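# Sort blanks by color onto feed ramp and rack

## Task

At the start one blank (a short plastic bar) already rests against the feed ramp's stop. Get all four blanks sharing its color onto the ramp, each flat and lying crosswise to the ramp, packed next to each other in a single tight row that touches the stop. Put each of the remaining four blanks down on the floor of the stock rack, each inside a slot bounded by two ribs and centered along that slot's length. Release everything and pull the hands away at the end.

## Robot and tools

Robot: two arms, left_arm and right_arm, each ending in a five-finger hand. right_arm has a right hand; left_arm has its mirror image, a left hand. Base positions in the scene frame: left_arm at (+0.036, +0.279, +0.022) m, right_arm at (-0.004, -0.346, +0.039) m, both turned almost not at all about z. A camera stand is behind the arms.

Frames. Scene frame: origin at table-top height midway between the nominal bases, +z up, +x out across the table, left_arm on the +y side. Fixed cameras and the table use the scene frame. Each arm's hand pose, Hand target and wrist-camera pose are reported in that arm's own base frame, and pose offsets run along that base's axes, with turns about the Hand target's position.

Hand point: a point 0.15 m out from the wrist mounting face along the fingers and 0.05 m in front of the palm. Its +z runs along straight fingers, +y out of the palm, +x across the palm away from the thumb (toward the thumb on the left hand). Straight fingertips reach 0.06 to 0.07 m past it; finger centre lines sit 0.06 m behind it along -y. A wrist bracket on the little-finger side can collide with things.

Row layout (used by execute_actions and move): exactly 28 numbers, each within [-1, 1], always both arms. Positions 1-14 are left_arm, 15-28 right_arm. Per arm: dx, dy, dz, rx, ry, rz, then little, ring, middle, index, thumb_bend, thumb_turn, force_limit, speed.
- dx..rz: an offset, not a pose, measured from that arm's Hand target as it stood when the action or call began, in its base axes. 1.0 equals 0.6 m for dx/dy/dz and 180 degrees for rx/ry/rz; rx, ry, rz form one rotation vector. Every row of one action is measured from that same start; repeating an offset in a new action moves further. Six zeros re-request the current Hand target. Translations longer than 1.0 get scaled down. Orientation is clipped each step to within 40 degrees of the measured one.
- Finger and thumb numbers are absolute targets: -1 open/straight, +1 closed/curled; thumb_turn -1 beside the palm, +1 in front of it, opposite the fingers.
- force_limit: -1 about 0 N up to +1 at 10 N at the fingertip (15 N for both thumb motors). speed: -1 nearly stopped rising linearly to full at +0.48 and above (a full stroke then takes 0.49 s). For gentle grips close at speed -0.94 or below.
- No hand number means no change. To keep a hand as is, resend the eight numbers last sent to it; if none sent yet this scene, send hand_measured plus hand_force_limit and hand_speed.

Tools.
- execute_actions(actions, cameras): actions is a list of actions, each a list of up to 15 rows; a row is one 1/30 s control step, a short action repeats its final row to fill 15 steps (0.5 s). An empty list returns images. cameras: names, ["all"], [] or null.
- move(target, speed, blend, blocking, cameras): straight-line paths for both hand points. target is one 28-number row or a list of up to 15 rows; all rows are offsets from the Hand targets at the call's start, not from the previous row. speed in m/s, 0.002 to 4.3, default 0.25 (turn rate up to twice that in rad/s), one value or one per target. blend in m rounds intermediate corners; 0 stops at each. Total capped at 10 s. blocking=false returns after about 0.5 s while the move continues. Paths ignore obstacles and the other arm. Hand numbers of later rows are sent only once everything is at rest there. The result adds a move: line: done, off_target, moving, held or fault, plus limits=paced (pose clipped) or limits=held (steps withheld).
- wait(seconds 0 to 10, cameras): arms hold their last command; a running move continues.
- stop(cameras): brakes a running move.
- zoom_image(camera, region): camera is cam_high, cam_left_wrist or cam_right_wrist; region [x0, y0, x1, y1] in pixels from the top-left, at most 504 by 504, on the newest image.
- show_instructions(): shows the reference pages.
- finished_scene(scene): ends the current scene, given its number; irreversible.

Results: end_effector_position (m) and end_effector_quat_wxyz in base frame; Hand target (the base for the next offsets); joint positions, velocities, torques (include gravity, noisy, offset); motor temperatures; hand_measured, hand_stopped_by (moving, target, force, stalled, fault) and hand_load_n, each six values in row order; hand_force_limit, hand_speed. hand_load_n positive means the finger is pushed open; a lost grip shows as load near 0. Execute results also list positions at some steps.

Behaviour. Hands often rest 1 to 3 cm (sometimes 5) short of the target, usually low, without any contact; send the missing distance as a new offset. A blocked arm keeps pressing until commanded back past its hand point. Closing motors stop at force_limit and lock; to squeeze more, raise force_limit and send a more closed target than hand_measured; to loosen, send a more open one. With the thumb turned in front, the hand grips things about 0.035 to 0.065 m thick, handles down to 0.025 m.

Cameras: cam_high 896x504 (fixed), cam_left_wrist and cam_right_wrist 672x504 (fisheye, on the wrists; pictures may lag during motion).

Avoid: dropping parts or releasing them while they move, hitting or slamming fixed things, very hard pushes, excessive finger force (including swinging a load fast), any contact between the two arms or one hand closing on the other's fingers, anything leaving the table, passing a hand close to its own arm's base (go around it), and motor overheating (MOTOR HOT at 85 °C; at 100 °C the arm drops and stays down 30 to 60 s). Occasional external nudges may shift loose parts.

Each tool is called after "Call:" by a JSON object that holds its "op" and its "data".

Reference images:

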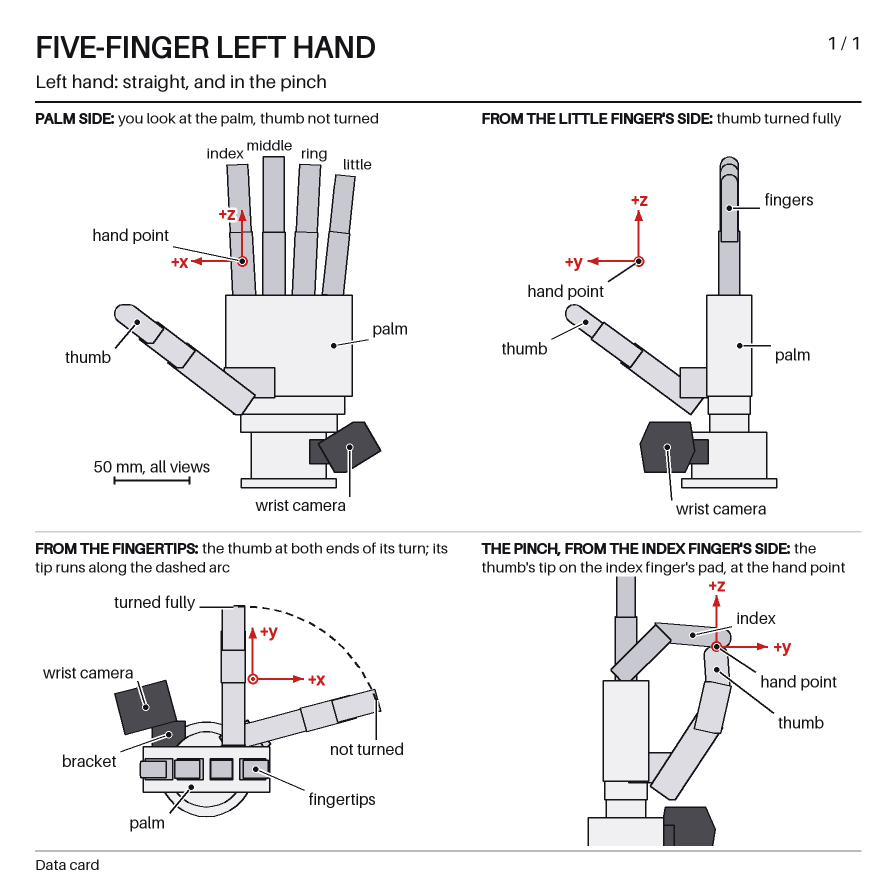

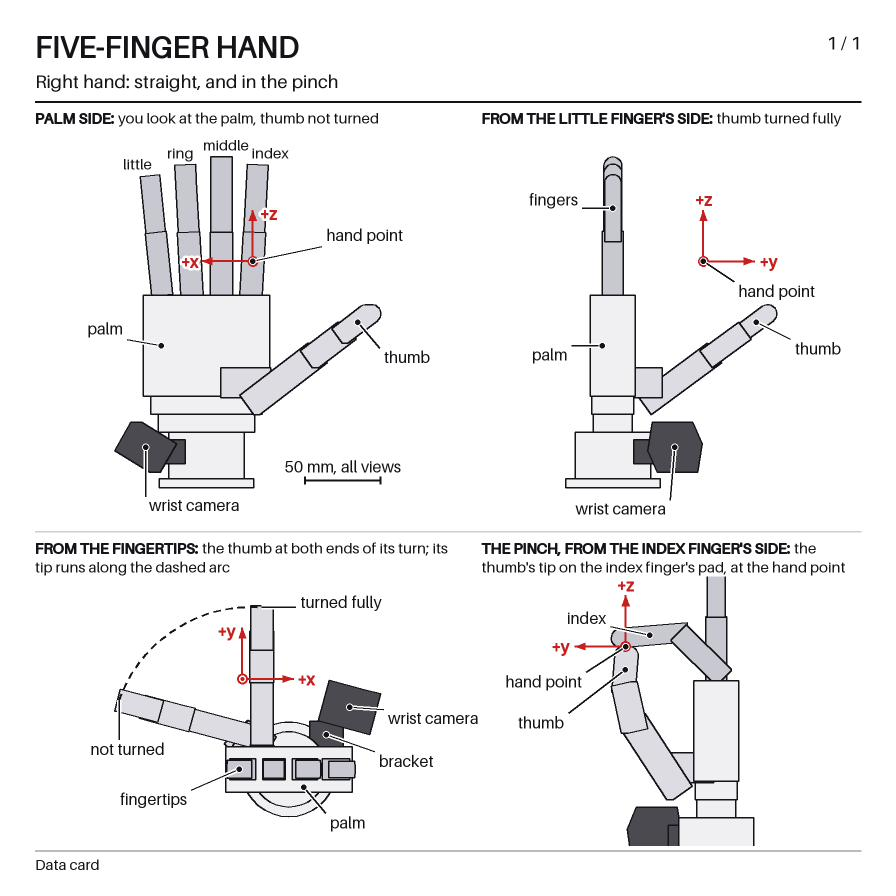

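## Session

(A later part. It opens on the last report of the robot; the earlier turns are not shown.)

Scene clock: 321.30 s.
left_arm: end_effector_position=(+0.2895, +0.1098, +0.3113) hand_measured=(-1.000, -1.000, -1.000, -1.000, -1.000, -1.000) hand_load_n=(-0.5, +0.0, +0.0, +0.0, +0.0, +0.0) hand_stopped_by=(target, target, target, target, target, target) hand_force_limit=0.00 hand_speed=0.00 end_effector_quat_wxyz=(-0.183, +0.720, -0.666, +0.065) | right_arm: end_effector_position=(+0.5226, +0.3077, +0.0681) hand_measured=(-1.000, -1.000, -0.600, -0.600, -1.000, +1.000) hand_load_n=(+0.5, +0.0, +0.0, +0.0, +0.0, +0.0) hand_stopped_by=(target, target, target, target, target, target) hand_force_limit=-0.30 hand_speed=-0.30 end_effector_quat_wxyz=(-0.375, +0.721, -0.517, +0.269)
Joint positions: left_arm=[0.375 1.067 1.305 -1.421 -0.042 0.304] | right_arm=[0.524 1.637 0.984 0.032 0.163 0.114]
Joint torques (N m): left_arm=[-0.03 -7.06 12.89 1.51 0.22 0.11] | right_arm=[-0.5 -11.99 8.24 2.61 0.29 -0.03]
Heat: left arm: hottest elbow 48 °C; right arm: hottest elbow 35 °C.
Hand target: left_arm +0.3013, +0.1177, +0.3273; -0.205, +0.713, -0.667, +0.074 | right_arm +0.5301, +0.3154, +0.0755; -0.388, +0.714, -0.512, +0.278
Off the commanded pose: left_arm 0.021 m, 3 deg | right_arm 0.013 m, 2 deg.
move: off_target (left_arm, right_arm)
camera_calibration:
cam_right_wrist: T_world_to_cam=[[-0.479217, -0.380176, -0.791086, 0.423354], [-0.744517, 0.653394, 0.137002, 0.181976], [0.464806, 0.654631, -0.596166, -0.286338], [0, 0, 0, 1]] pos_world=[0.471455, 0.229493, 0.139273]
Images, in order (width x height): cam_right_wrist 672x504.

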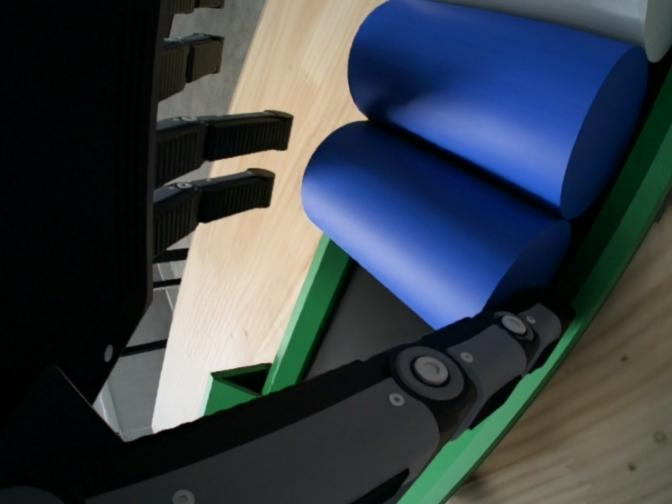

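Call:
{"op": "move", "data": {"target": [[0,0,0, 0,0,0, -1,-1,-1,-1,-1,-1,0,0, 0,-0.003,0.0,0,0,0, -1,-1,0.2,0.2,-1,1,-0.3,-0.9]], "cameras": ["cam_right_wrist"], "speed": 0.06}}

Scene clock: 325.03 s.
left_arm: end_effector_position=(+0.2895, +0.1098, +0.3113) hand_measured=(-1.000, -1.000, -1.000, -1.000, -1.000, -1.000) hand_load_n=(+0.0, +0.0, +0.0, +0.0, +0.0, +0.0) hand_stopped_by=(target, target, target, target, target, target) hand_force_limit=0.00 hand_speed=0.00 end_effector_quat_wxyz=(-0.183, +0.720, -0.666, +0.065) | right_arm: end_effector_position=(+0.5228, +0.3078, +0.0683) hand_measured=(-1.000, -1.000, -0.136, -0.118, -1.000, +1.000) hand_load_n=(+0.0, +0.0, +2.5, +4.0, +1.0, -0.5) hand_stopped_by=(target, target, force, force, target, target) hand_force_limit=-0.30 hand_speed=-0.90 end_effector_quat_wxyz=(-0.375, +0.720, -0.517, +0.270)
Joint positions: left_arm=[0.375 1.067 1.305 -1.421 -0.042 0.304] | right_arm=[0.524 1.637 0.984 0.033 0.163 0.114]
Joint torques (N m): left_arm=[-0.03 -7.06 12.89 1.51 0.22 0.11] | right_arm=[-0.56 -12.16 8.05 2.61 0.19 -0.05]
Heat: left arm: hottest elbow 48 °C; right arm: hottest elbow 34 °C.
Hand target: left_arm +0.3013, +0.1177, +0.3273; -0.205, +0.713, -0.667, +0.074 | right_arm +0.5301, +0.3136, +0.0755; -0.388, +0.714, -0.512, +0.278
Off the commanded pose: left_arm 0.021 m, 3 deg | right_arm 0.012 m, 2 deg.
move: off_target (left_arm, right_arm)
camera_calibration:
cam_right_wrist: T_world_to_cam=[[-0.478106, -0.379572, -0.792048, 0.423034], [-0.744709, 0.65329, 0.136455, 0.182236], [0.465643, 0.655085, -0.595013, -0.287096], [0, 0, 0, 1]] pos_world=[0.471652, 0.229591, 0.139371]
Images, in order (width x height): cam_right_wrist 672x504.

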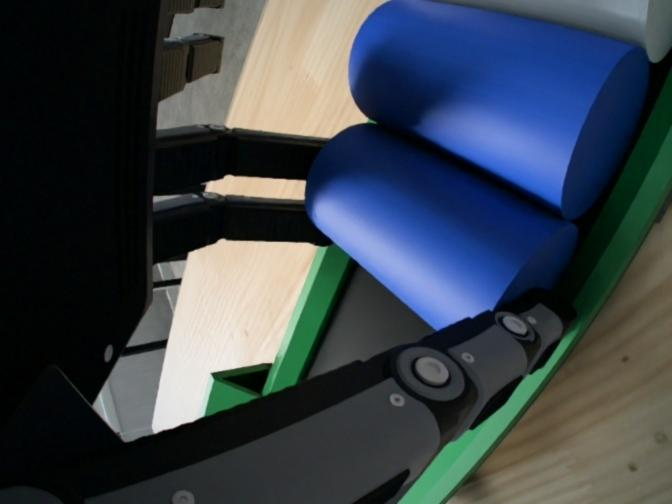

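Call:
{"op": "move", "data": {"target": [[0,0,0, 0,0,0, -1,-1,-1,-1,-1,-1,0,0, -0.005,0.015,0.03,0,0,0, -1,-1,0.2,0.2,-1,1,-0.3,-0.9],[0,0,0, 0,0,0, -1,-1,-1,-1,-1,-1,0,0, -0.03,0.02,0.15,0,0,0.005, -1,-1,0.2,0.2,-1,1,-0.3,-0.9],[0,0,0, 0,0,0, -1,-1,-1,-1,-1,-1,0,0, -0.253,-0.19,0.14,0,0,0.04, -1,-1,0.2,0.2,-1,1,-0.3,-0.9]], "cameras": ["cam_right_wrist","cam_high"], "speed": [0.06,0.12,0.2], "blend": [0.005,0.02,0]}}

Call:
{"op": "zoom_image", "data": {"camera": "cam_right_wrist", "region": [300, 60, 672, 420]}}

Call:
{"op": "zoom_image", "data": {"camera": "cam_high", "region": [480, 200, 600, 310]}}

Scene clock: 332.50 s.
left_arm: end_effector_position=(+0.2895, +0.1098, +0.3113) hand_measured=(-1.000, -1.000, -1.000, -1.000, -1.000, -1.000) hand_load_n=(+0.0, +0.0, +0.0, +0.0, +0.0, +0.0) hand_stopped_by=(target, target, target, target, target, target) hand_force_limit=0.00 hand_speed=0.00 end_effector_quat_wxyz=(-0.183, +0.720, -0.666, +0.065) | right_arm: end_effector_position=(+0.3760, +0.2019, +0.1507) hand_measured=(-1.000, -1.000, -0.136, -0.118, -1.000, +1.000) hand_load_n=(+0.0, +0.0, +5.5, +5.0, +1.5, +0.0) hand_stopped_by=(target, target, force, force, target, target) hand_force_limit=-0.30 hand_speed=-0.90 end_effector_quat_wxyz=(-0.399, +0.745, -0.473, +0.248)
Joint positions: left_arm=[0.375 1.067 1.305 -1.421 -0.042 0.304] | right_arm=[0.407 1.02 0.649 -0.222 -0.035 -0.013]
Joint torques (N m): left_arm=[-0.03 -7.06 12.89 1.51 0.22 0.11] | right_arm=[-1.73 -5.95 9.28 1.26 -0.21 -0.19]
Heat: left arm: hottest elbow 48 °C; right arm: hottest elbow 34 °C.
Hand target: left_arm +0.3013, +0.1177, +0.3273; -0.205, +0.713, -0.667, +0.074 | right_arm +0.3783, +0.1995, +0.1595; -0.404, +0.745, -0.467, +0.253
Off the commanded pose: left_arm 0.021 m, 3 deg | right_arm 0.009 m, 1 deg.
move: off_target (left_arm)
camera_calibration:
cam_right_wrist: T_world_to_cam=[[-0.420508, -0.420696, -0.803858, 0.366357], [-0.818356, 0.558427, 0.135841, 0.17775], [0.391749, 0.714964, -0.579102, -0.0870541], [0, 0, 0, 1]] pos_world=[0.333622, 0.117105, 0.21994]
Images, in order (width x height): cam_high 896x504, cam_right_wrist 672x504.

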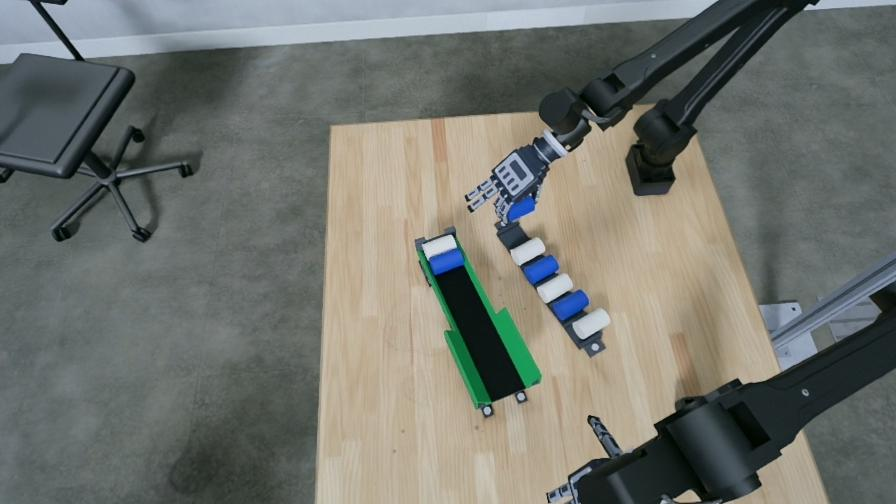

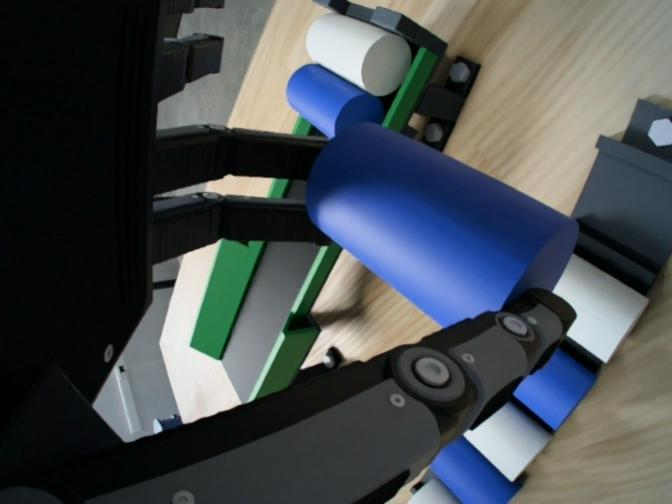

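Scaled by 1.355 from the camera's 672x504 image, which has a finer 960x720 frame.

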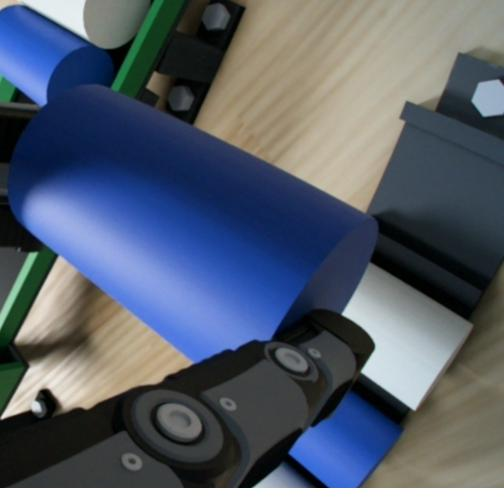

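Scaled by 4.200 from the camera's 896x504 image, which has a finer 1280x720 frame.

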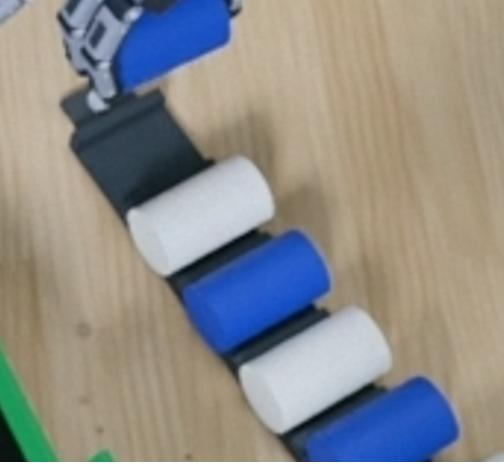

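Call:
{"op": "move", "data": {"target": [[0,0,0, 0,0,0, -1,-1,-1,-1,-1,-1,0,0, -0.023,-0.02,-0.11,0,0,0, -1,-1,0.2,0.2,-1,1,-0.3,-0.9]], "cameras": ["cam_right_wrist","cam_high"], "speed": [0.12]}}

Call:
{"op": "zoom_image", "data": {"camera": "cam_right_wrist", "region": [300, 60, 672, 420]}}

Call:
{"op": "zoom_image", "data": {"camera": "cam_high", "region": [480, 200, 600, 310]}}

Scene clock: 339.90 s.
left_arm: end_effector_position=(+0.2895, +0.1098, +0.3113) hand_measured=(-1.000, -1.000, -1.000, -1.000, -1.000, -1.000) hand_load_n=(+0.0, +0.0, +0.0, +0.0, +0.0, +0.0) hand_stopped_by=(target, target, target, target, target, target) hand_force_limit=0.00 hand_speed=0.00 end_effector_quat_wxyz=(-0.183, +0.720, -0.666, +0.065) | right_arm: end_effector_position=(+0.3531, +0.1857, +0.0825) hand_measured=(-1.000, -1.000, -0.136, -0.118, -1.000, +1.000) hand_load_n=(+0.0, +0.0, +5.5, +5.0, +1.5, +0.0) hand_stopped_by=(target, target, force, force, target, target) hand_force_limit=-0.30 hand_speed=-0.90 end_effector_quat_wxyz=(-0.389, +0.751, -0.477, +0.241)
Joint positions: left_arm=[0.375 1.067 1.305 -1.421 -0.042 0.304] | right_arm=[0.386 1.056 0.485 -0.051 -0.052 -0.026]
Joint torques (N m): left_arm=[-0.03 -7.06 12.89 1.51 0.22 0.11] | right_arm=[-1.67 -4.42 8.65 2.74 -0.22 -0.19]
Heat: left arm: hottest elbow 48 °C; right arm: hottest elbow 34 °C.
Hand target: left_arm +0.3013, +0.1177, +0.3273; -0.205, +0.713, -0.667, +0.074 | right_arm +0.3644, +0.1875, +0.0934; -0.404, +0.745, -0.467, +0.253
Off the commanded pose: left_arm 0.021 m, 3 deg | right_arm 0.016 m, 3 deg.
move: off_target (left_arm, right_arm)
camera_calibration:
cam_right_wrist: T_world_to_cam=[[-0.44118, -0.429705, -0.787854, 0.302675], [-0.814593, 0.560127, 0.150653, 0.17445], [0.376562, 0.708245, -0.597151, -0.0978211], [0, 0, 0, 1]] pos_world=[0.312475, 0.101628, 0.153768]
Images, in order (width x height): cam_high 896x504, cam_right_wrist 672x504.

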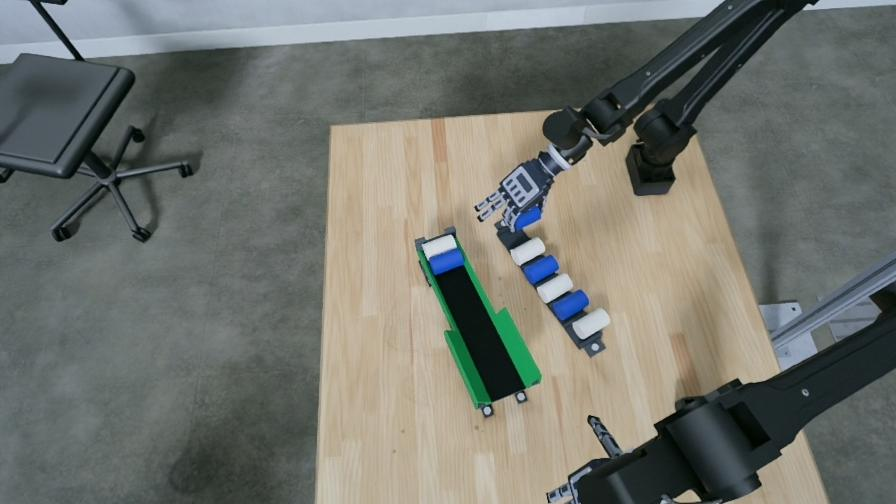

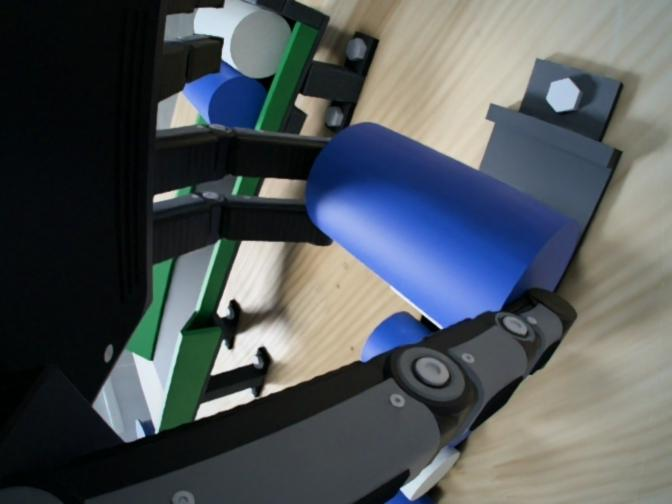

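Scaled by 1.355 from the camera's 672x504 image, which has a finer 960x720 frame.

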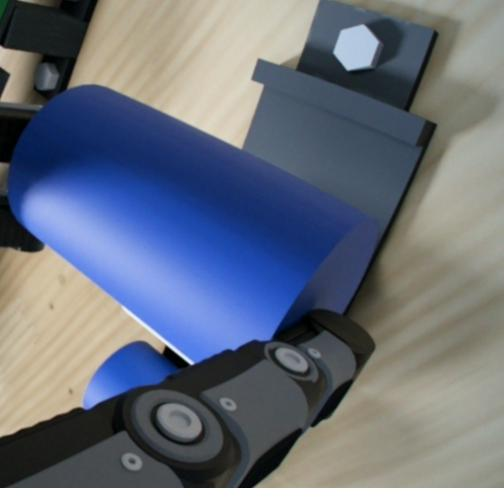

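Scaled by 4.200 from the camera's 896x504 image, which has a finer 1280x720 frame.

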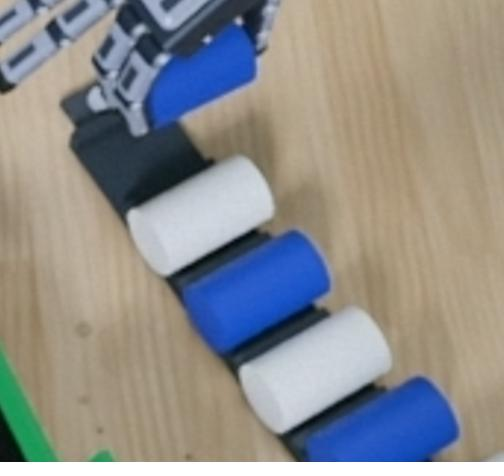

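Call:
{"op": "move", "data": {"target": [[0,0,0, 0,0,0, -1,-1,-1,-1,-1,-1,0,0, 0.015,0.002,-0.073,0,0,0, -1,-1,0.2,0.2,-1,1,-0.3,-0.9]], "cameras": ["cam_right_wrist","cam_high"], "speed": [0.1]}}

Call:
{"op": "zoom_image", "data": {"camera": "cam_right_wrist", "region": [300, 60, 672, 420]}}

Call:
{"op": "zoom_image", "data": {"camera": "cam_high", "region": [480, 200, 600, 310]}}

Scene clock: 348.17 s.
left_arm: end_effector_position=(+0.2895, +0.1098, +0.3113) hand_measured=(-1.000, -1.000, -1.000, -1.000, -1.000, -1.000) hand_load_n=(+0.0, +0.0, +0.0, +0.0, +0.0, +0.0) hand_stopped_by=(target, target, target, target, target, target) hand_force_limit=0.00 hand_speed=0.00 end_effector_quat_wxyz=(-0.183, +0.720, -0.666, +0.065) | right_arm: end_effector_position=(+0.3625, +0.1873, +0.0408) hand_measured=(-1.000, -1.000, -0.136, -0.118, -1.000, +1.000) hand_load_n=(+0.0, +0.0, +5.5, +5.0, +1.5, +0.0) hand_stopped_by=(target, target, force, force, target, target) hand_force_limit=-0.30 hand_speed=-0.90 end_effector_quat_wxyz=(-0.390, +0.750, -0.476, +0.242)
Joint positions: left_arm=[0.375 1.067 1.305 -1.421 -0.042 0.304] | right_arm=[0.379 1.199 0.439 0.142 -0.058 -0.03]
Joint torques (N m): left_arm=[-0.03 -7.06 12.89 1.51 0.22 0.11] | right_arm=[-1.67 -5.13 7.6 2.76 -0.23 -0.19]
Heat: left arm: hottest elbow 48 °C; right arm: hottest elbow 34 °C.
Hand target: left_arm +0.3013, +0.1177, +0.3273; -0.205, +0.713, -0.667, +0.074 | right_arm +0.3734, +0.1887, +0.0497; -0.404, +0.745, -0.467, +0.253
Off the commanded pose: left_arm 0.021 m, 3 deg | right_arm 0.014 m, 2 deg.
move: off_target (left_arm, right_arm)
camera_calibration:
cam_right_wrist: T_world_to_cam=[[-0.438034, -0.428919, -0.790034, 0.273432], [-0.815407, 0.559569, 0.148306, 0.188009], [0.378467, 0.709162, -0.594854, -0.12839], [0, 0, 0, 1]] pos_world=[0.321668, 0.103125, 0.111765]
Images, in order (width x height): cam_high 896x504, cam_right_wrist 672x504.

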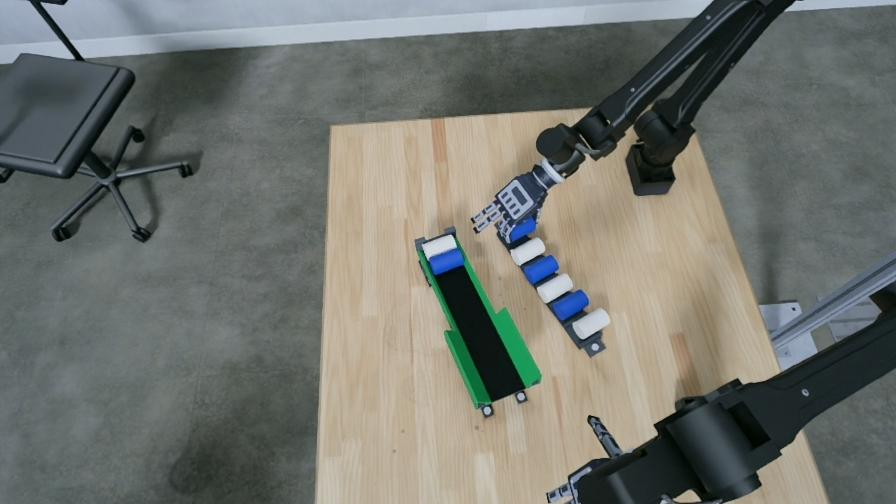

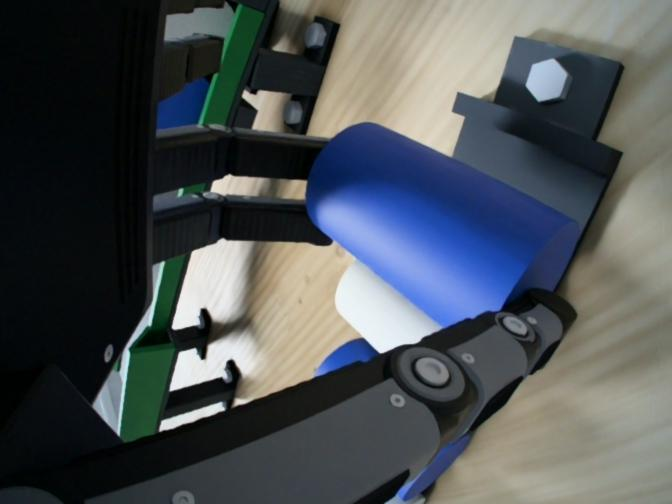

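Scaled by 1.355 from the camera's 672x504 image, which has a finer 960x720 frame.

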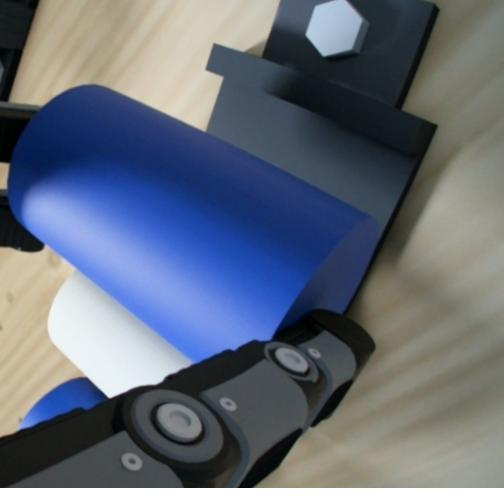

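Scaled by 4.200 from the camera's 896x504 image, which has a finer 1280x720 frame.

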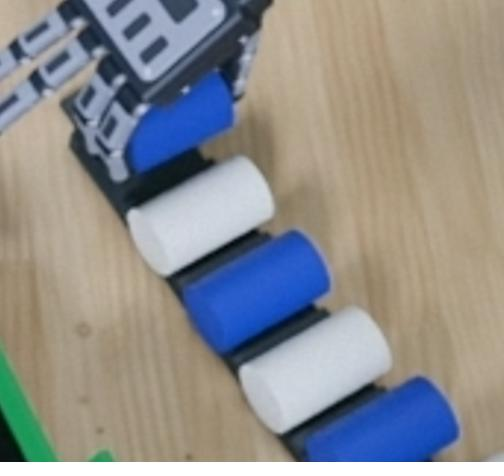

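Call:
{"op": "move", "data": {"target": [[0,0,0, 0,0,0, -1,-1,-1,-1,-1,-1,0,0, 0.005,-0.01,-0.03,0,0,0, -1,-1,0.2,0.2,-1,1,-0.3,-0.9]], "cameras": ["cam_right_wrist","cam_high"], "speed": [0.06]}}

Call:
{"op": "zoom_image", "data": {"camera": "cam_right_wrist", "region": [300, 60, 672, 420]}}

Call:
{"op": "zoom_image", "data": {"camera": "cam_high", "region": [480, 200, 600, 310]}}

Scene clock: 355.33 s.
left_arm: end_effector_position=(+0.2895, +0.1098, +0.3113) hand_measured=(-1.000, -1.000, -1.000, -1.000, -1.000, -1.000) hand_load_n=(+0.0, +0.0, +0.0, +0.0, +0.0, +0.0) hand_stopped_by=(target, target, target, target, target, target) hand_force_limit=0.00 hand_speed=0.00 end_effector_quat_wxyz=(-0.183, +0.720, -0.666, +0.065) | right_arm: end_effector_position=(+0.3662, +0.1819, +0.0237) hand_measured=(-1.000, -1.000, -0.136, -0.118, -1.000, +1.000) hand_load_n=(+0.0, +0.0, +5.5, +5.0, +1.5, +0.0) hand_stopped_by=(target, target, force, force, target, target) hand_force_limit=-0.30 hand_speed=-0.90 end_effector_quat_wxyz=(-0.391, +0.750, -0.476, +0.241)
Joint positions: left_arm=[0.375 1.067 1.305 -1.421 -0.042 0.304] | right_arm=[0.356 1.26 0.42 0.222 -0.078 -0.042]
Joint torques (N m): left_arm=[-0.03 -7.06 12.89 1.51 0.22 0.11] | right_arm=[-1.61 -5.54 6.99 2.76 -0.24 -0.19]
Heat: left arm: hottest elbow 48 °C; right arm: hottest elbow 34 °C.
Hand target: left_arm +0.3013, +0.1177, +0.3273; -0.205, +0.713, -0.667, +0.074 | right_arm +0.3764, +0.1828, +0.0317; -0.404, +0.745, -0.467, +0.253
Off the commanded pose: left_arm 0.021 m, 3 deg | right_arm 0.013 m, 2 deg.
move: off_target (left_arm, right_arm)
camera_calibration:
cam_right_wrist: T_world_to_cam=[[-0.437546, -0.427361, -0.791149, 0.258815], [-0.815493, 0.559287, 0.148895, 0.196671], [0.378847, 0.710324, -0.593224, -0.13657], [0, 0, 0, 1]] pos_world=[0.325367, 0.0976212, 0.0944613]
Images, in order (width x height): cam_high 896x504, cam_right_wrist 672x504.

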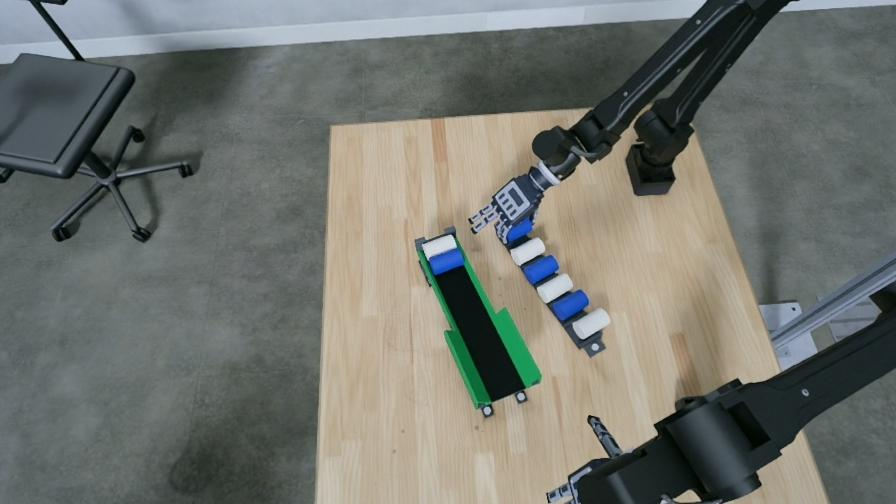

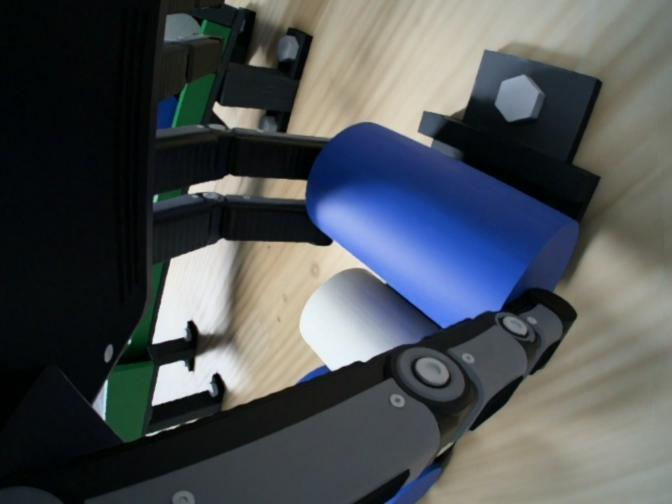

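Scaled by 1.355 from the camera's 672x504 image, which has a finer 960x720 frame.

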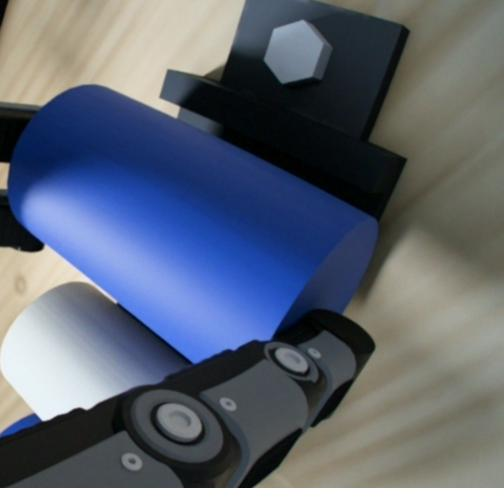

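Scaled by 4.200 from the camera's 896x504 image, which has a finer 1280x720 frame.

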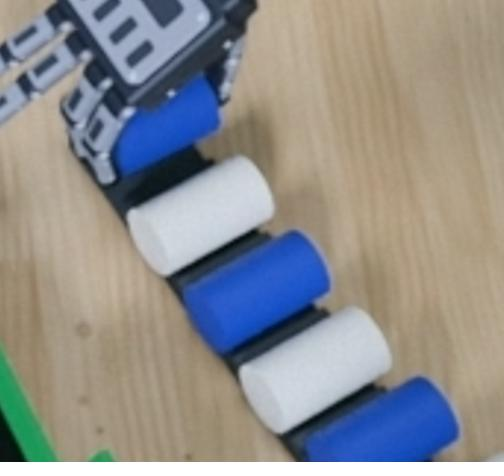

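Call:
{"op": "move", "data": {"target": [[0,0,0, 0,0,0, -1,-1,-1,-1,-1,-1,0,0, -0.006,0.006,-0.03,0,0,0, -1,-1,0.2,0.2,-1,1,-0.3,-0.9]], "cameras": ["cam_right_wrist","cam_high"], "speed": [0.04]}}

Call:
{"op": "zoom_image", "data": {"camera": "cam_right_wrist", "region": [300, 60, 672, 420]}}

Call:
{"op": "zoom_image", "data": {"camera": "cam_high", "region": [480, 200, 600, 310]}}

Scene clock: 360.83 s.
left_arm: end_effector_position=(+0.2895, +0.1098, +0.3113) hand_measured=(-1.000, -1.000, -1.000, -1.000, -1.000, -1.000) hand_load_n=(+0.0, +0.0, +0.0, +0.0, +0.0, -0.5) hand_stopped_by=(target, target, target, target, target, target) hand_force_limit=0.00 hand_speed=0.00 end_effector_quat_wxyz=(-0.183, +0.720, -0.666, +0.065) | right_arm: end_effector_position=(+0.3701, +0.1830, +0.0128) hand_measured=(-1.000, -1.000, -0.136, -0.118, -1.000, +1.000) hand_load_n=(-0.5, +0.0, +5.0, +4.5, +1.5, +0.0) hand_stopped_by=(target, target, force, force, target, target) hand_force_limit=-0.30 hand_speed=-0.90 end_effector_quat_wxyz=(-0.398, +0.746, -0.474, +0.248)
Joint positions: left_arm=[0.375 1.067 1.305 -1.421 -0.042 0.304] | right_arm=[0.356 1.312 0.404 0.311 -0.077 -0.042]
Joint torques (N m): left_arm=[-0.03 -7.06 12.89 1.51 0.22 0.11] | right_arm=[-0.32 -5.19 5.98 2.62 0.17 -0.09]
Heat: left arm: hottest elbow 49 °C; right arm: hottest elbow 34 °C.
Hand target: left_arm +0.3013, +0.1177, +0.3273; -0.205, +0.713, -0.667, +0.074 | right_arm +0.3729, +0.1864, +0.0138; -0.404, +0.745, -0.467, +0.253
Off the commanded pose: left_arm 0.021 m, 3 deg | right_arm 0.004 m, 1 deg.
move: off_target (left_arm)
camera_calibration:
cam_right_wrist: T_world_to_cam=[[-0.422375, -0.421745, -0.802328, 0.245912], [-0.81764, 0.559335, 0.13642, 0.201835], [0.391235, 0.713636, -0.581084, -0.150623], [0, 0, 0, 1]] pos_world=[0.327824, 0.0983085, 0.0822435]
Images, in order (width x height): cam_high 896x504, cam_right_wrist 672x504.

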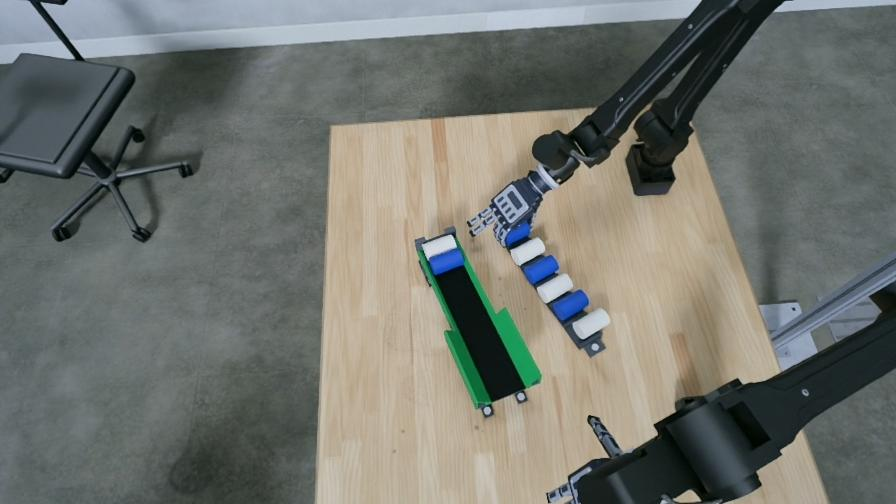

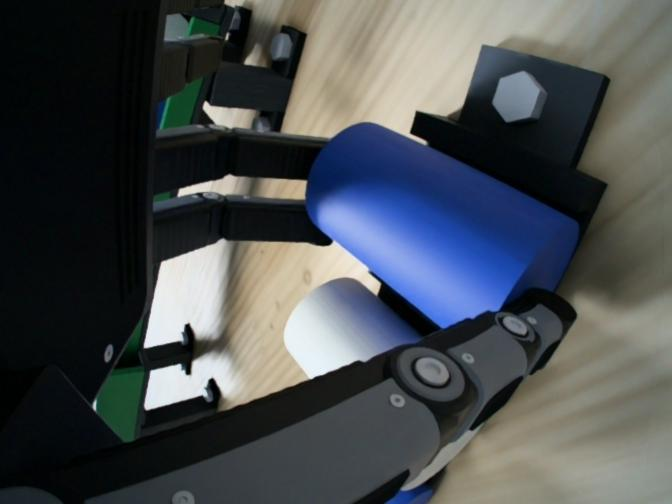

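Scaled by 1.355 from the camera's 672x504 image, which has a finer 960x720 frame.

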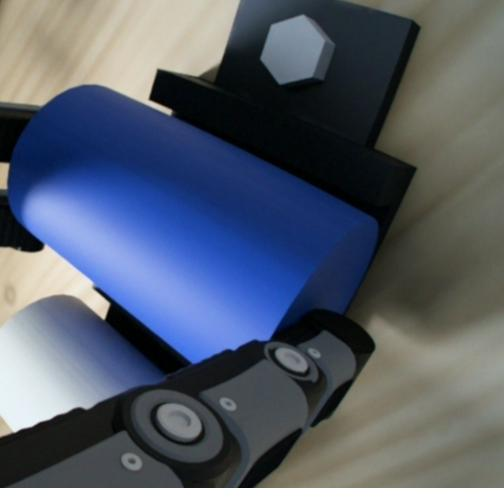

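Scaled by 4.200 from the camera's 896x504 image, which has a finer 1280x720 frame.

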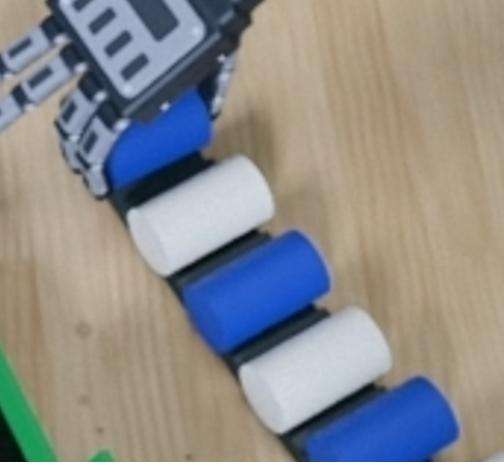

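Call:
{"op": "move", "data": {"target": [[0,0,0, 0,0,0, -1,-1,-1,-1,-1,-1,0,0, 0,0,0.003,0,0,0, -1,-1,-0.5,-0.5,-1,1,-0.3,-0.7]], "speed": [0.04]}}

Call:
{"op": "move", "data": {"target": [[0,0,0, 0,0,0, -1,-1,-1,-1,-1,-1,0,0, -0.01,-0.004,0.015,0,0,0, -1,-1,-0.5,-0.5,-1,1,-0.3,-0.7],[0,0,0, 0,0,0, -1,-1,-1,-1,-1,-1,0,0, -0.04,-0.02,0.2,0,0,0, -1,-1,-0.6,-0.6,-1,1,-0.3,-0.7]], "cameras": ["cam_right_wrist","cam_high"], "speed": [0.04, 0.12], "blend": 0.005}}

Call:
{"op": "zoom_image", "data": {"camera": "cam_right_wrist", "region": [300, 60, 672, 420]}}

Call:
{"op": "zoom_image", "data": {"camera": "cam_high", "region": [480, 200, 600, 310]}}

Scene clock: 366.27 s.
left_arm: end_effector_position=(+0.2895, +0.1098, +0.3113) hand_measured=(-1.000, -1.000, -1.000, -1.000, -1.000, -1.000) hand_load_n=(+0.0, +0.0, +0.0, +0.0, +0.0, +0.0) hand_stopped_by=(target, target, target, target, target, target) hand_force_limit=0.00 hand_speed=0.00 end_effector_quat_wxyz=(-0.183, +0.720, -0.666, +0.065) | right_arm: end_effector_position=(+0.3699, +0.1829, +0.0119) hand_measured=(-1.000, -1.000, -0.500, -0.500, -1.000, +1.000) hand_load_n=(+0.0, +0.0, +0.0, +0.0, +0.0, +0.0) hand_stopped_by=(target, target, target, target, target, target) hand_force_limit=-0.30 hand_speed=-0.70 end_effector_quat_wxyz=(-0.397, +0.746, -0.474, +0.247)
Joint positions: left_arm=[0.375 1.067 1.305 -1.421 -0.042 0.304] | right_arm=[0.356 1.314 0.404 0.311 -0.077 -0.042]
Joint torques (N m): left_arm=[-0.09 -7.06 12.89 1.51 0.22 0.11] | right_arm=[-0.44 -5.95 6.09 2.3 0.16 -0.09]
Heat: left arm: hottest elbow 49 °C; right arm: hottest elbow 34 °C.
Hand target: left_arm +0.3013, +0.1177, +0.3273; -0.205, +0.713, -0.667, +0.074 | right_arm +0.3728, +0.1864, +0.0155; -0.404, +0.745, -0.467, +0.253
Off the commanded pose: left_arm 0.021 m, 3 deg | right_arm 0.006 m, 1 deg.
move: off_target (left_arm)

Scene clock: 369.23 s.
left_arm: end_effector_position=(+0.2895, +0.1098, +0.3113) hand_measured=(-1.000, -1.000, -1.000, -1.000, -1.000, -1.000) hand_load_n=(+0.0, +0.0, +0.0, +0.0, +0.0, +0.0) hand_stopped_by=(target, target, target, target, target, target) hand_force_limit=0.00 hand_speed=0.00 end_effector_quat_wxyz=(-0.183, +0.720, -0.666, +0.065) | right_arm: end_effector_position=(+0.3308, +0.1684, +0.1045) hand_measured=(-1.000, -1.000, -0.600, -0.600, -1.000, +1.000) hand_load_n=(+0.0, +0.0, +0.0, +0.0, +0.0, +0.0) hand_stopped_by=(target, target, target, target, target, target) hand_force_limit=-0.30 hand_speed=-0.70 end_effector_quat_wxyz=(-0.385, +0.752, -0.479, +0.238)
Joint positions: left_arm=[0.375 1.067 1.305 -1.421 -0.042 0.304] | right_arm=[0.356 0.915 0.48 -0.199 -0.077 -0.042]
Joint torques (N m): left_arm=[-0.03 -7.06 12.89 1.51 0.22 0.11] | right_arm=[-1.2 -3.9 12.62 1.18 -0.14 -0.15]
Heat: left arm: hottest elbow 49 °C; right arm: hottest elbow 34 °C.
Hand target: left_arm +0.3013, +0.1177, +0.3273; -0.205, +0.713, -0.667, +0.074 | right_arm +0.3489, +0.1744, +0.1356; -0.404, +0.745, -0.467, +0.253
Off the commanded pose: left_arm 0.021 m, 3 deg | right_arm 0.036 m, 3 deg.
move: off_target (left_arm, right_arm); target 2's new numbers were sent with right_arm's hand 0.036 m and 3 deg from that target
camera_calibration:
cam_right_wrist: T_world_to_cam=[[-0.449298, -0.431713, -0.782147, 0.305188], [-0.812626, 0.561231, 0.15703, 0.161192], [0.371173, 0.706147, -0.602982, -0.0613849], [0, 0, 0, 1]] pos_world=[0.290894, 0.0846345, 0.176376]
Images, in order (width x height): cam_high 896x504, cam_right_wrist 672x504.

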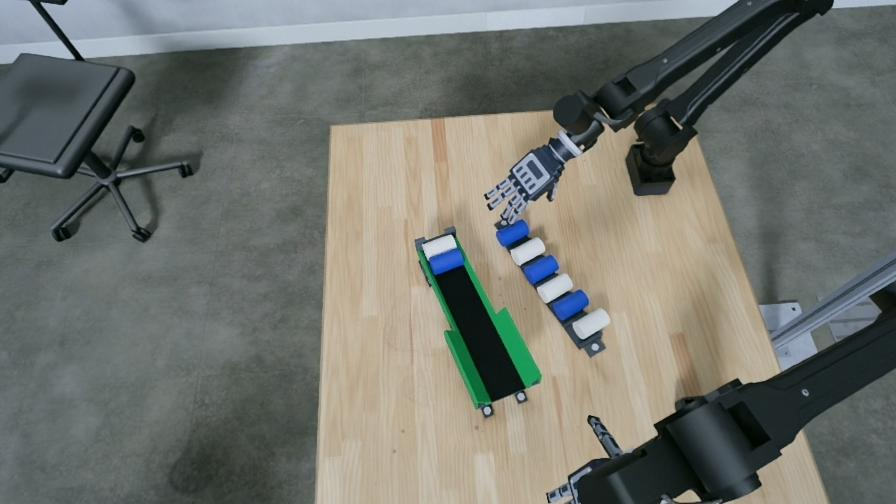

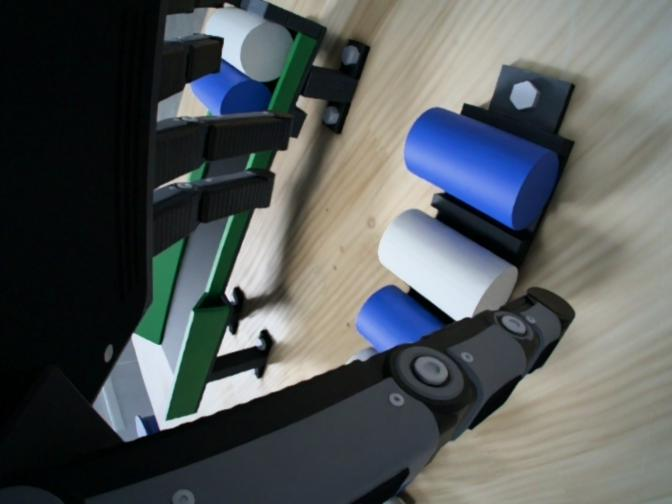

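Scaled by 1.355 from the camera's 672x504 image, which has a finer 960x720 frame.

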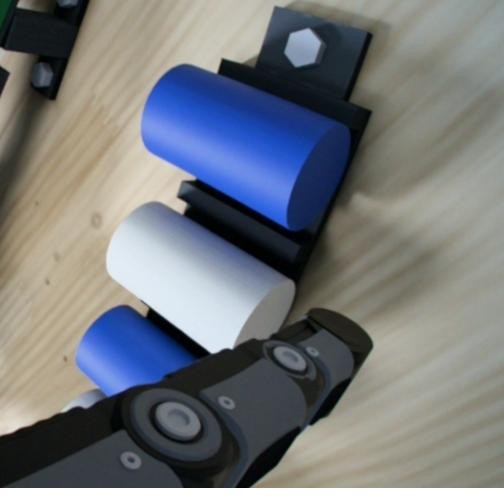

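Scaled by 4.200 from the camera's 896x504 image, which has a finer 1280x720 frame.

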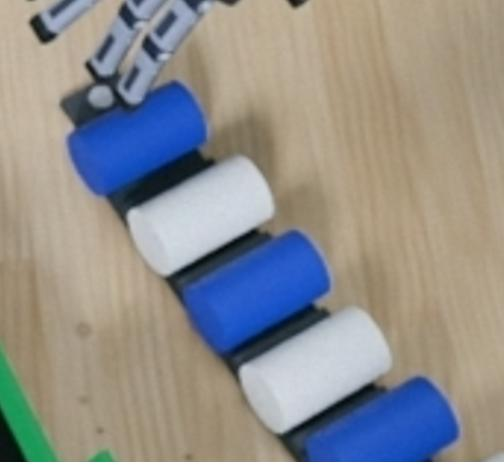

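Call:
{"op": "move", "data": {"target": [[0,0,0, 0,0,0, -1,-1,-1,-1,-1,-1,0,0, -0.09,0.23,0,0,0,0, -1,-1,-0.6,-0.6,-1,1,-0.3,-0.7],[0,0,0, 0,0,0, -1,-1,-1,-1,-1,-1,0,0, -0.095,0.264,-0.094,0,0,0, -1,-1,-0.6,-0.6,-1,1,-0.3,-0.7]], "cameras": ["cam_right_wrist","cam_high"], "speed": [0.15, 0.12], "blend": 0.02}}

Call:
{"op": "zoom_image", "data": {"camera": "cam_right_wrist", "region": [300, 60, 672, 420]}}

Scene clock: 383.50 s.
left_arm: end_effector_position=(+0.2895, +0.1098, +0.3113) hand_measured=(-1.000, -1.000, -1.000, -1.000, -1.000, -1.000) hand_load_n=(+0.0, +0.0, +0.0, +0.0, +0.0, +0.0) hand_stopped_by=(target, target, target, target, target, target) hand_force_limit=0.00 hand_speed=0.00 end_effector_quat_wxyz=(-0.183, +0.720, -0.666, +0.065) | right_arm: end_effector_position=(+0.2864, +0.3223, +0.0700) hand_measured=(-1.000, -1.000, -0.600, -0.600, -1.000, +1.000) hand_load_n=(+0.0, +0.0, +0.0, +0.0, +0.0, +0.0) hand_stopped_by=(target, target, target, target, target, target) hand_force_limit=-0.30 hand_speed=-0.70 end_effector_quat_wxyz=(-0.388, +0.755, -0.466, +0.251)
Joint positions: left_arm=[0.375 1.067 1.305 -1.421 -0.042 0.304] | right_arm=[0.915 1.187 0.541 -0.021 0.38 0.263]
Joint torques (N m): left_arm=[-0.03 -7.06 12.89 1.51 0.22 0.11] | right_arm=[-0.26 -5.3 8.31 2.52 0.42 0.09]
Heat: left arm: hottest elbow 49 °C; right arm: hottest elbow 35 °C.
Hand target: left_arm +0.3013, +0.1177, +0.3273; -0.205, +0.713, -0.667, +0.074 | right_arm +0.2919, +0.3328, +0.0792; -0.404, +0.745, -0.467, +0.253
Off the commanded pose: left_arm 0.021 m, 3 deg | right_arm 0.015 m, 2 deg.
move: off_target (left_arm, right_arm)
camera_calibration:
cam_right_wrist: T_world_to_cam=[[-0.419835, -0.451231, -0.787483, 0.322867], [-0.824387, 0.552521, 0.122913, 0.0527396], [0.379638, 0.700794, -0.603956, -0.174971], [0, 0, 0, 1]] pos_world=[0.245454, 0.239166, 0.142095]
Images, in order (width x height): cam_high 896x504, cam_right_wrist 672x504.

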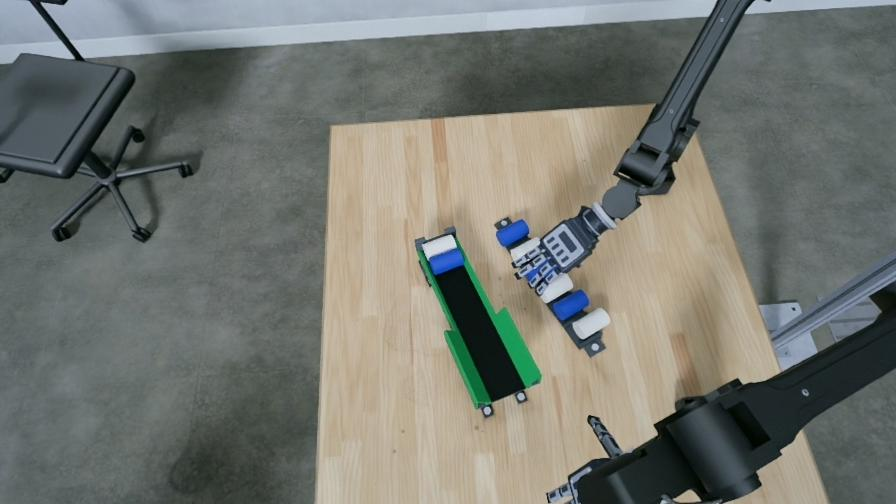

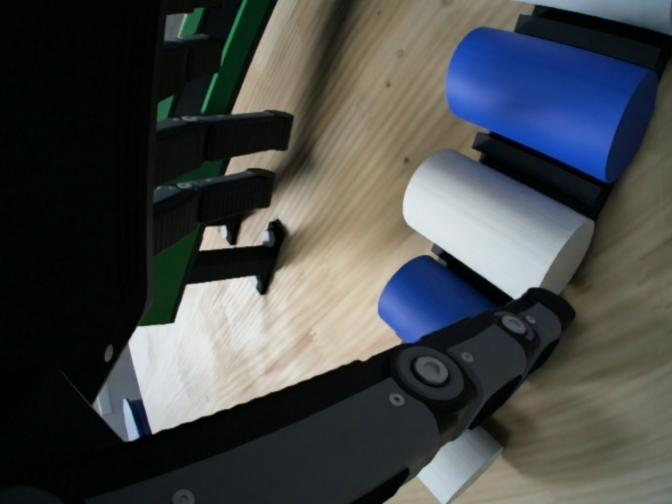

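Scaled by 1.355 from the camera's 672x504 image, which has a finer 960x720 frame.

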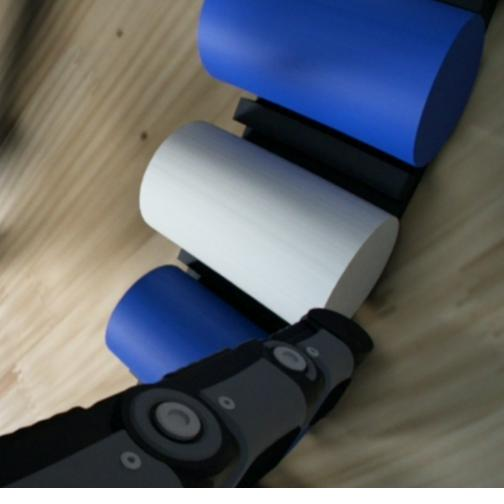

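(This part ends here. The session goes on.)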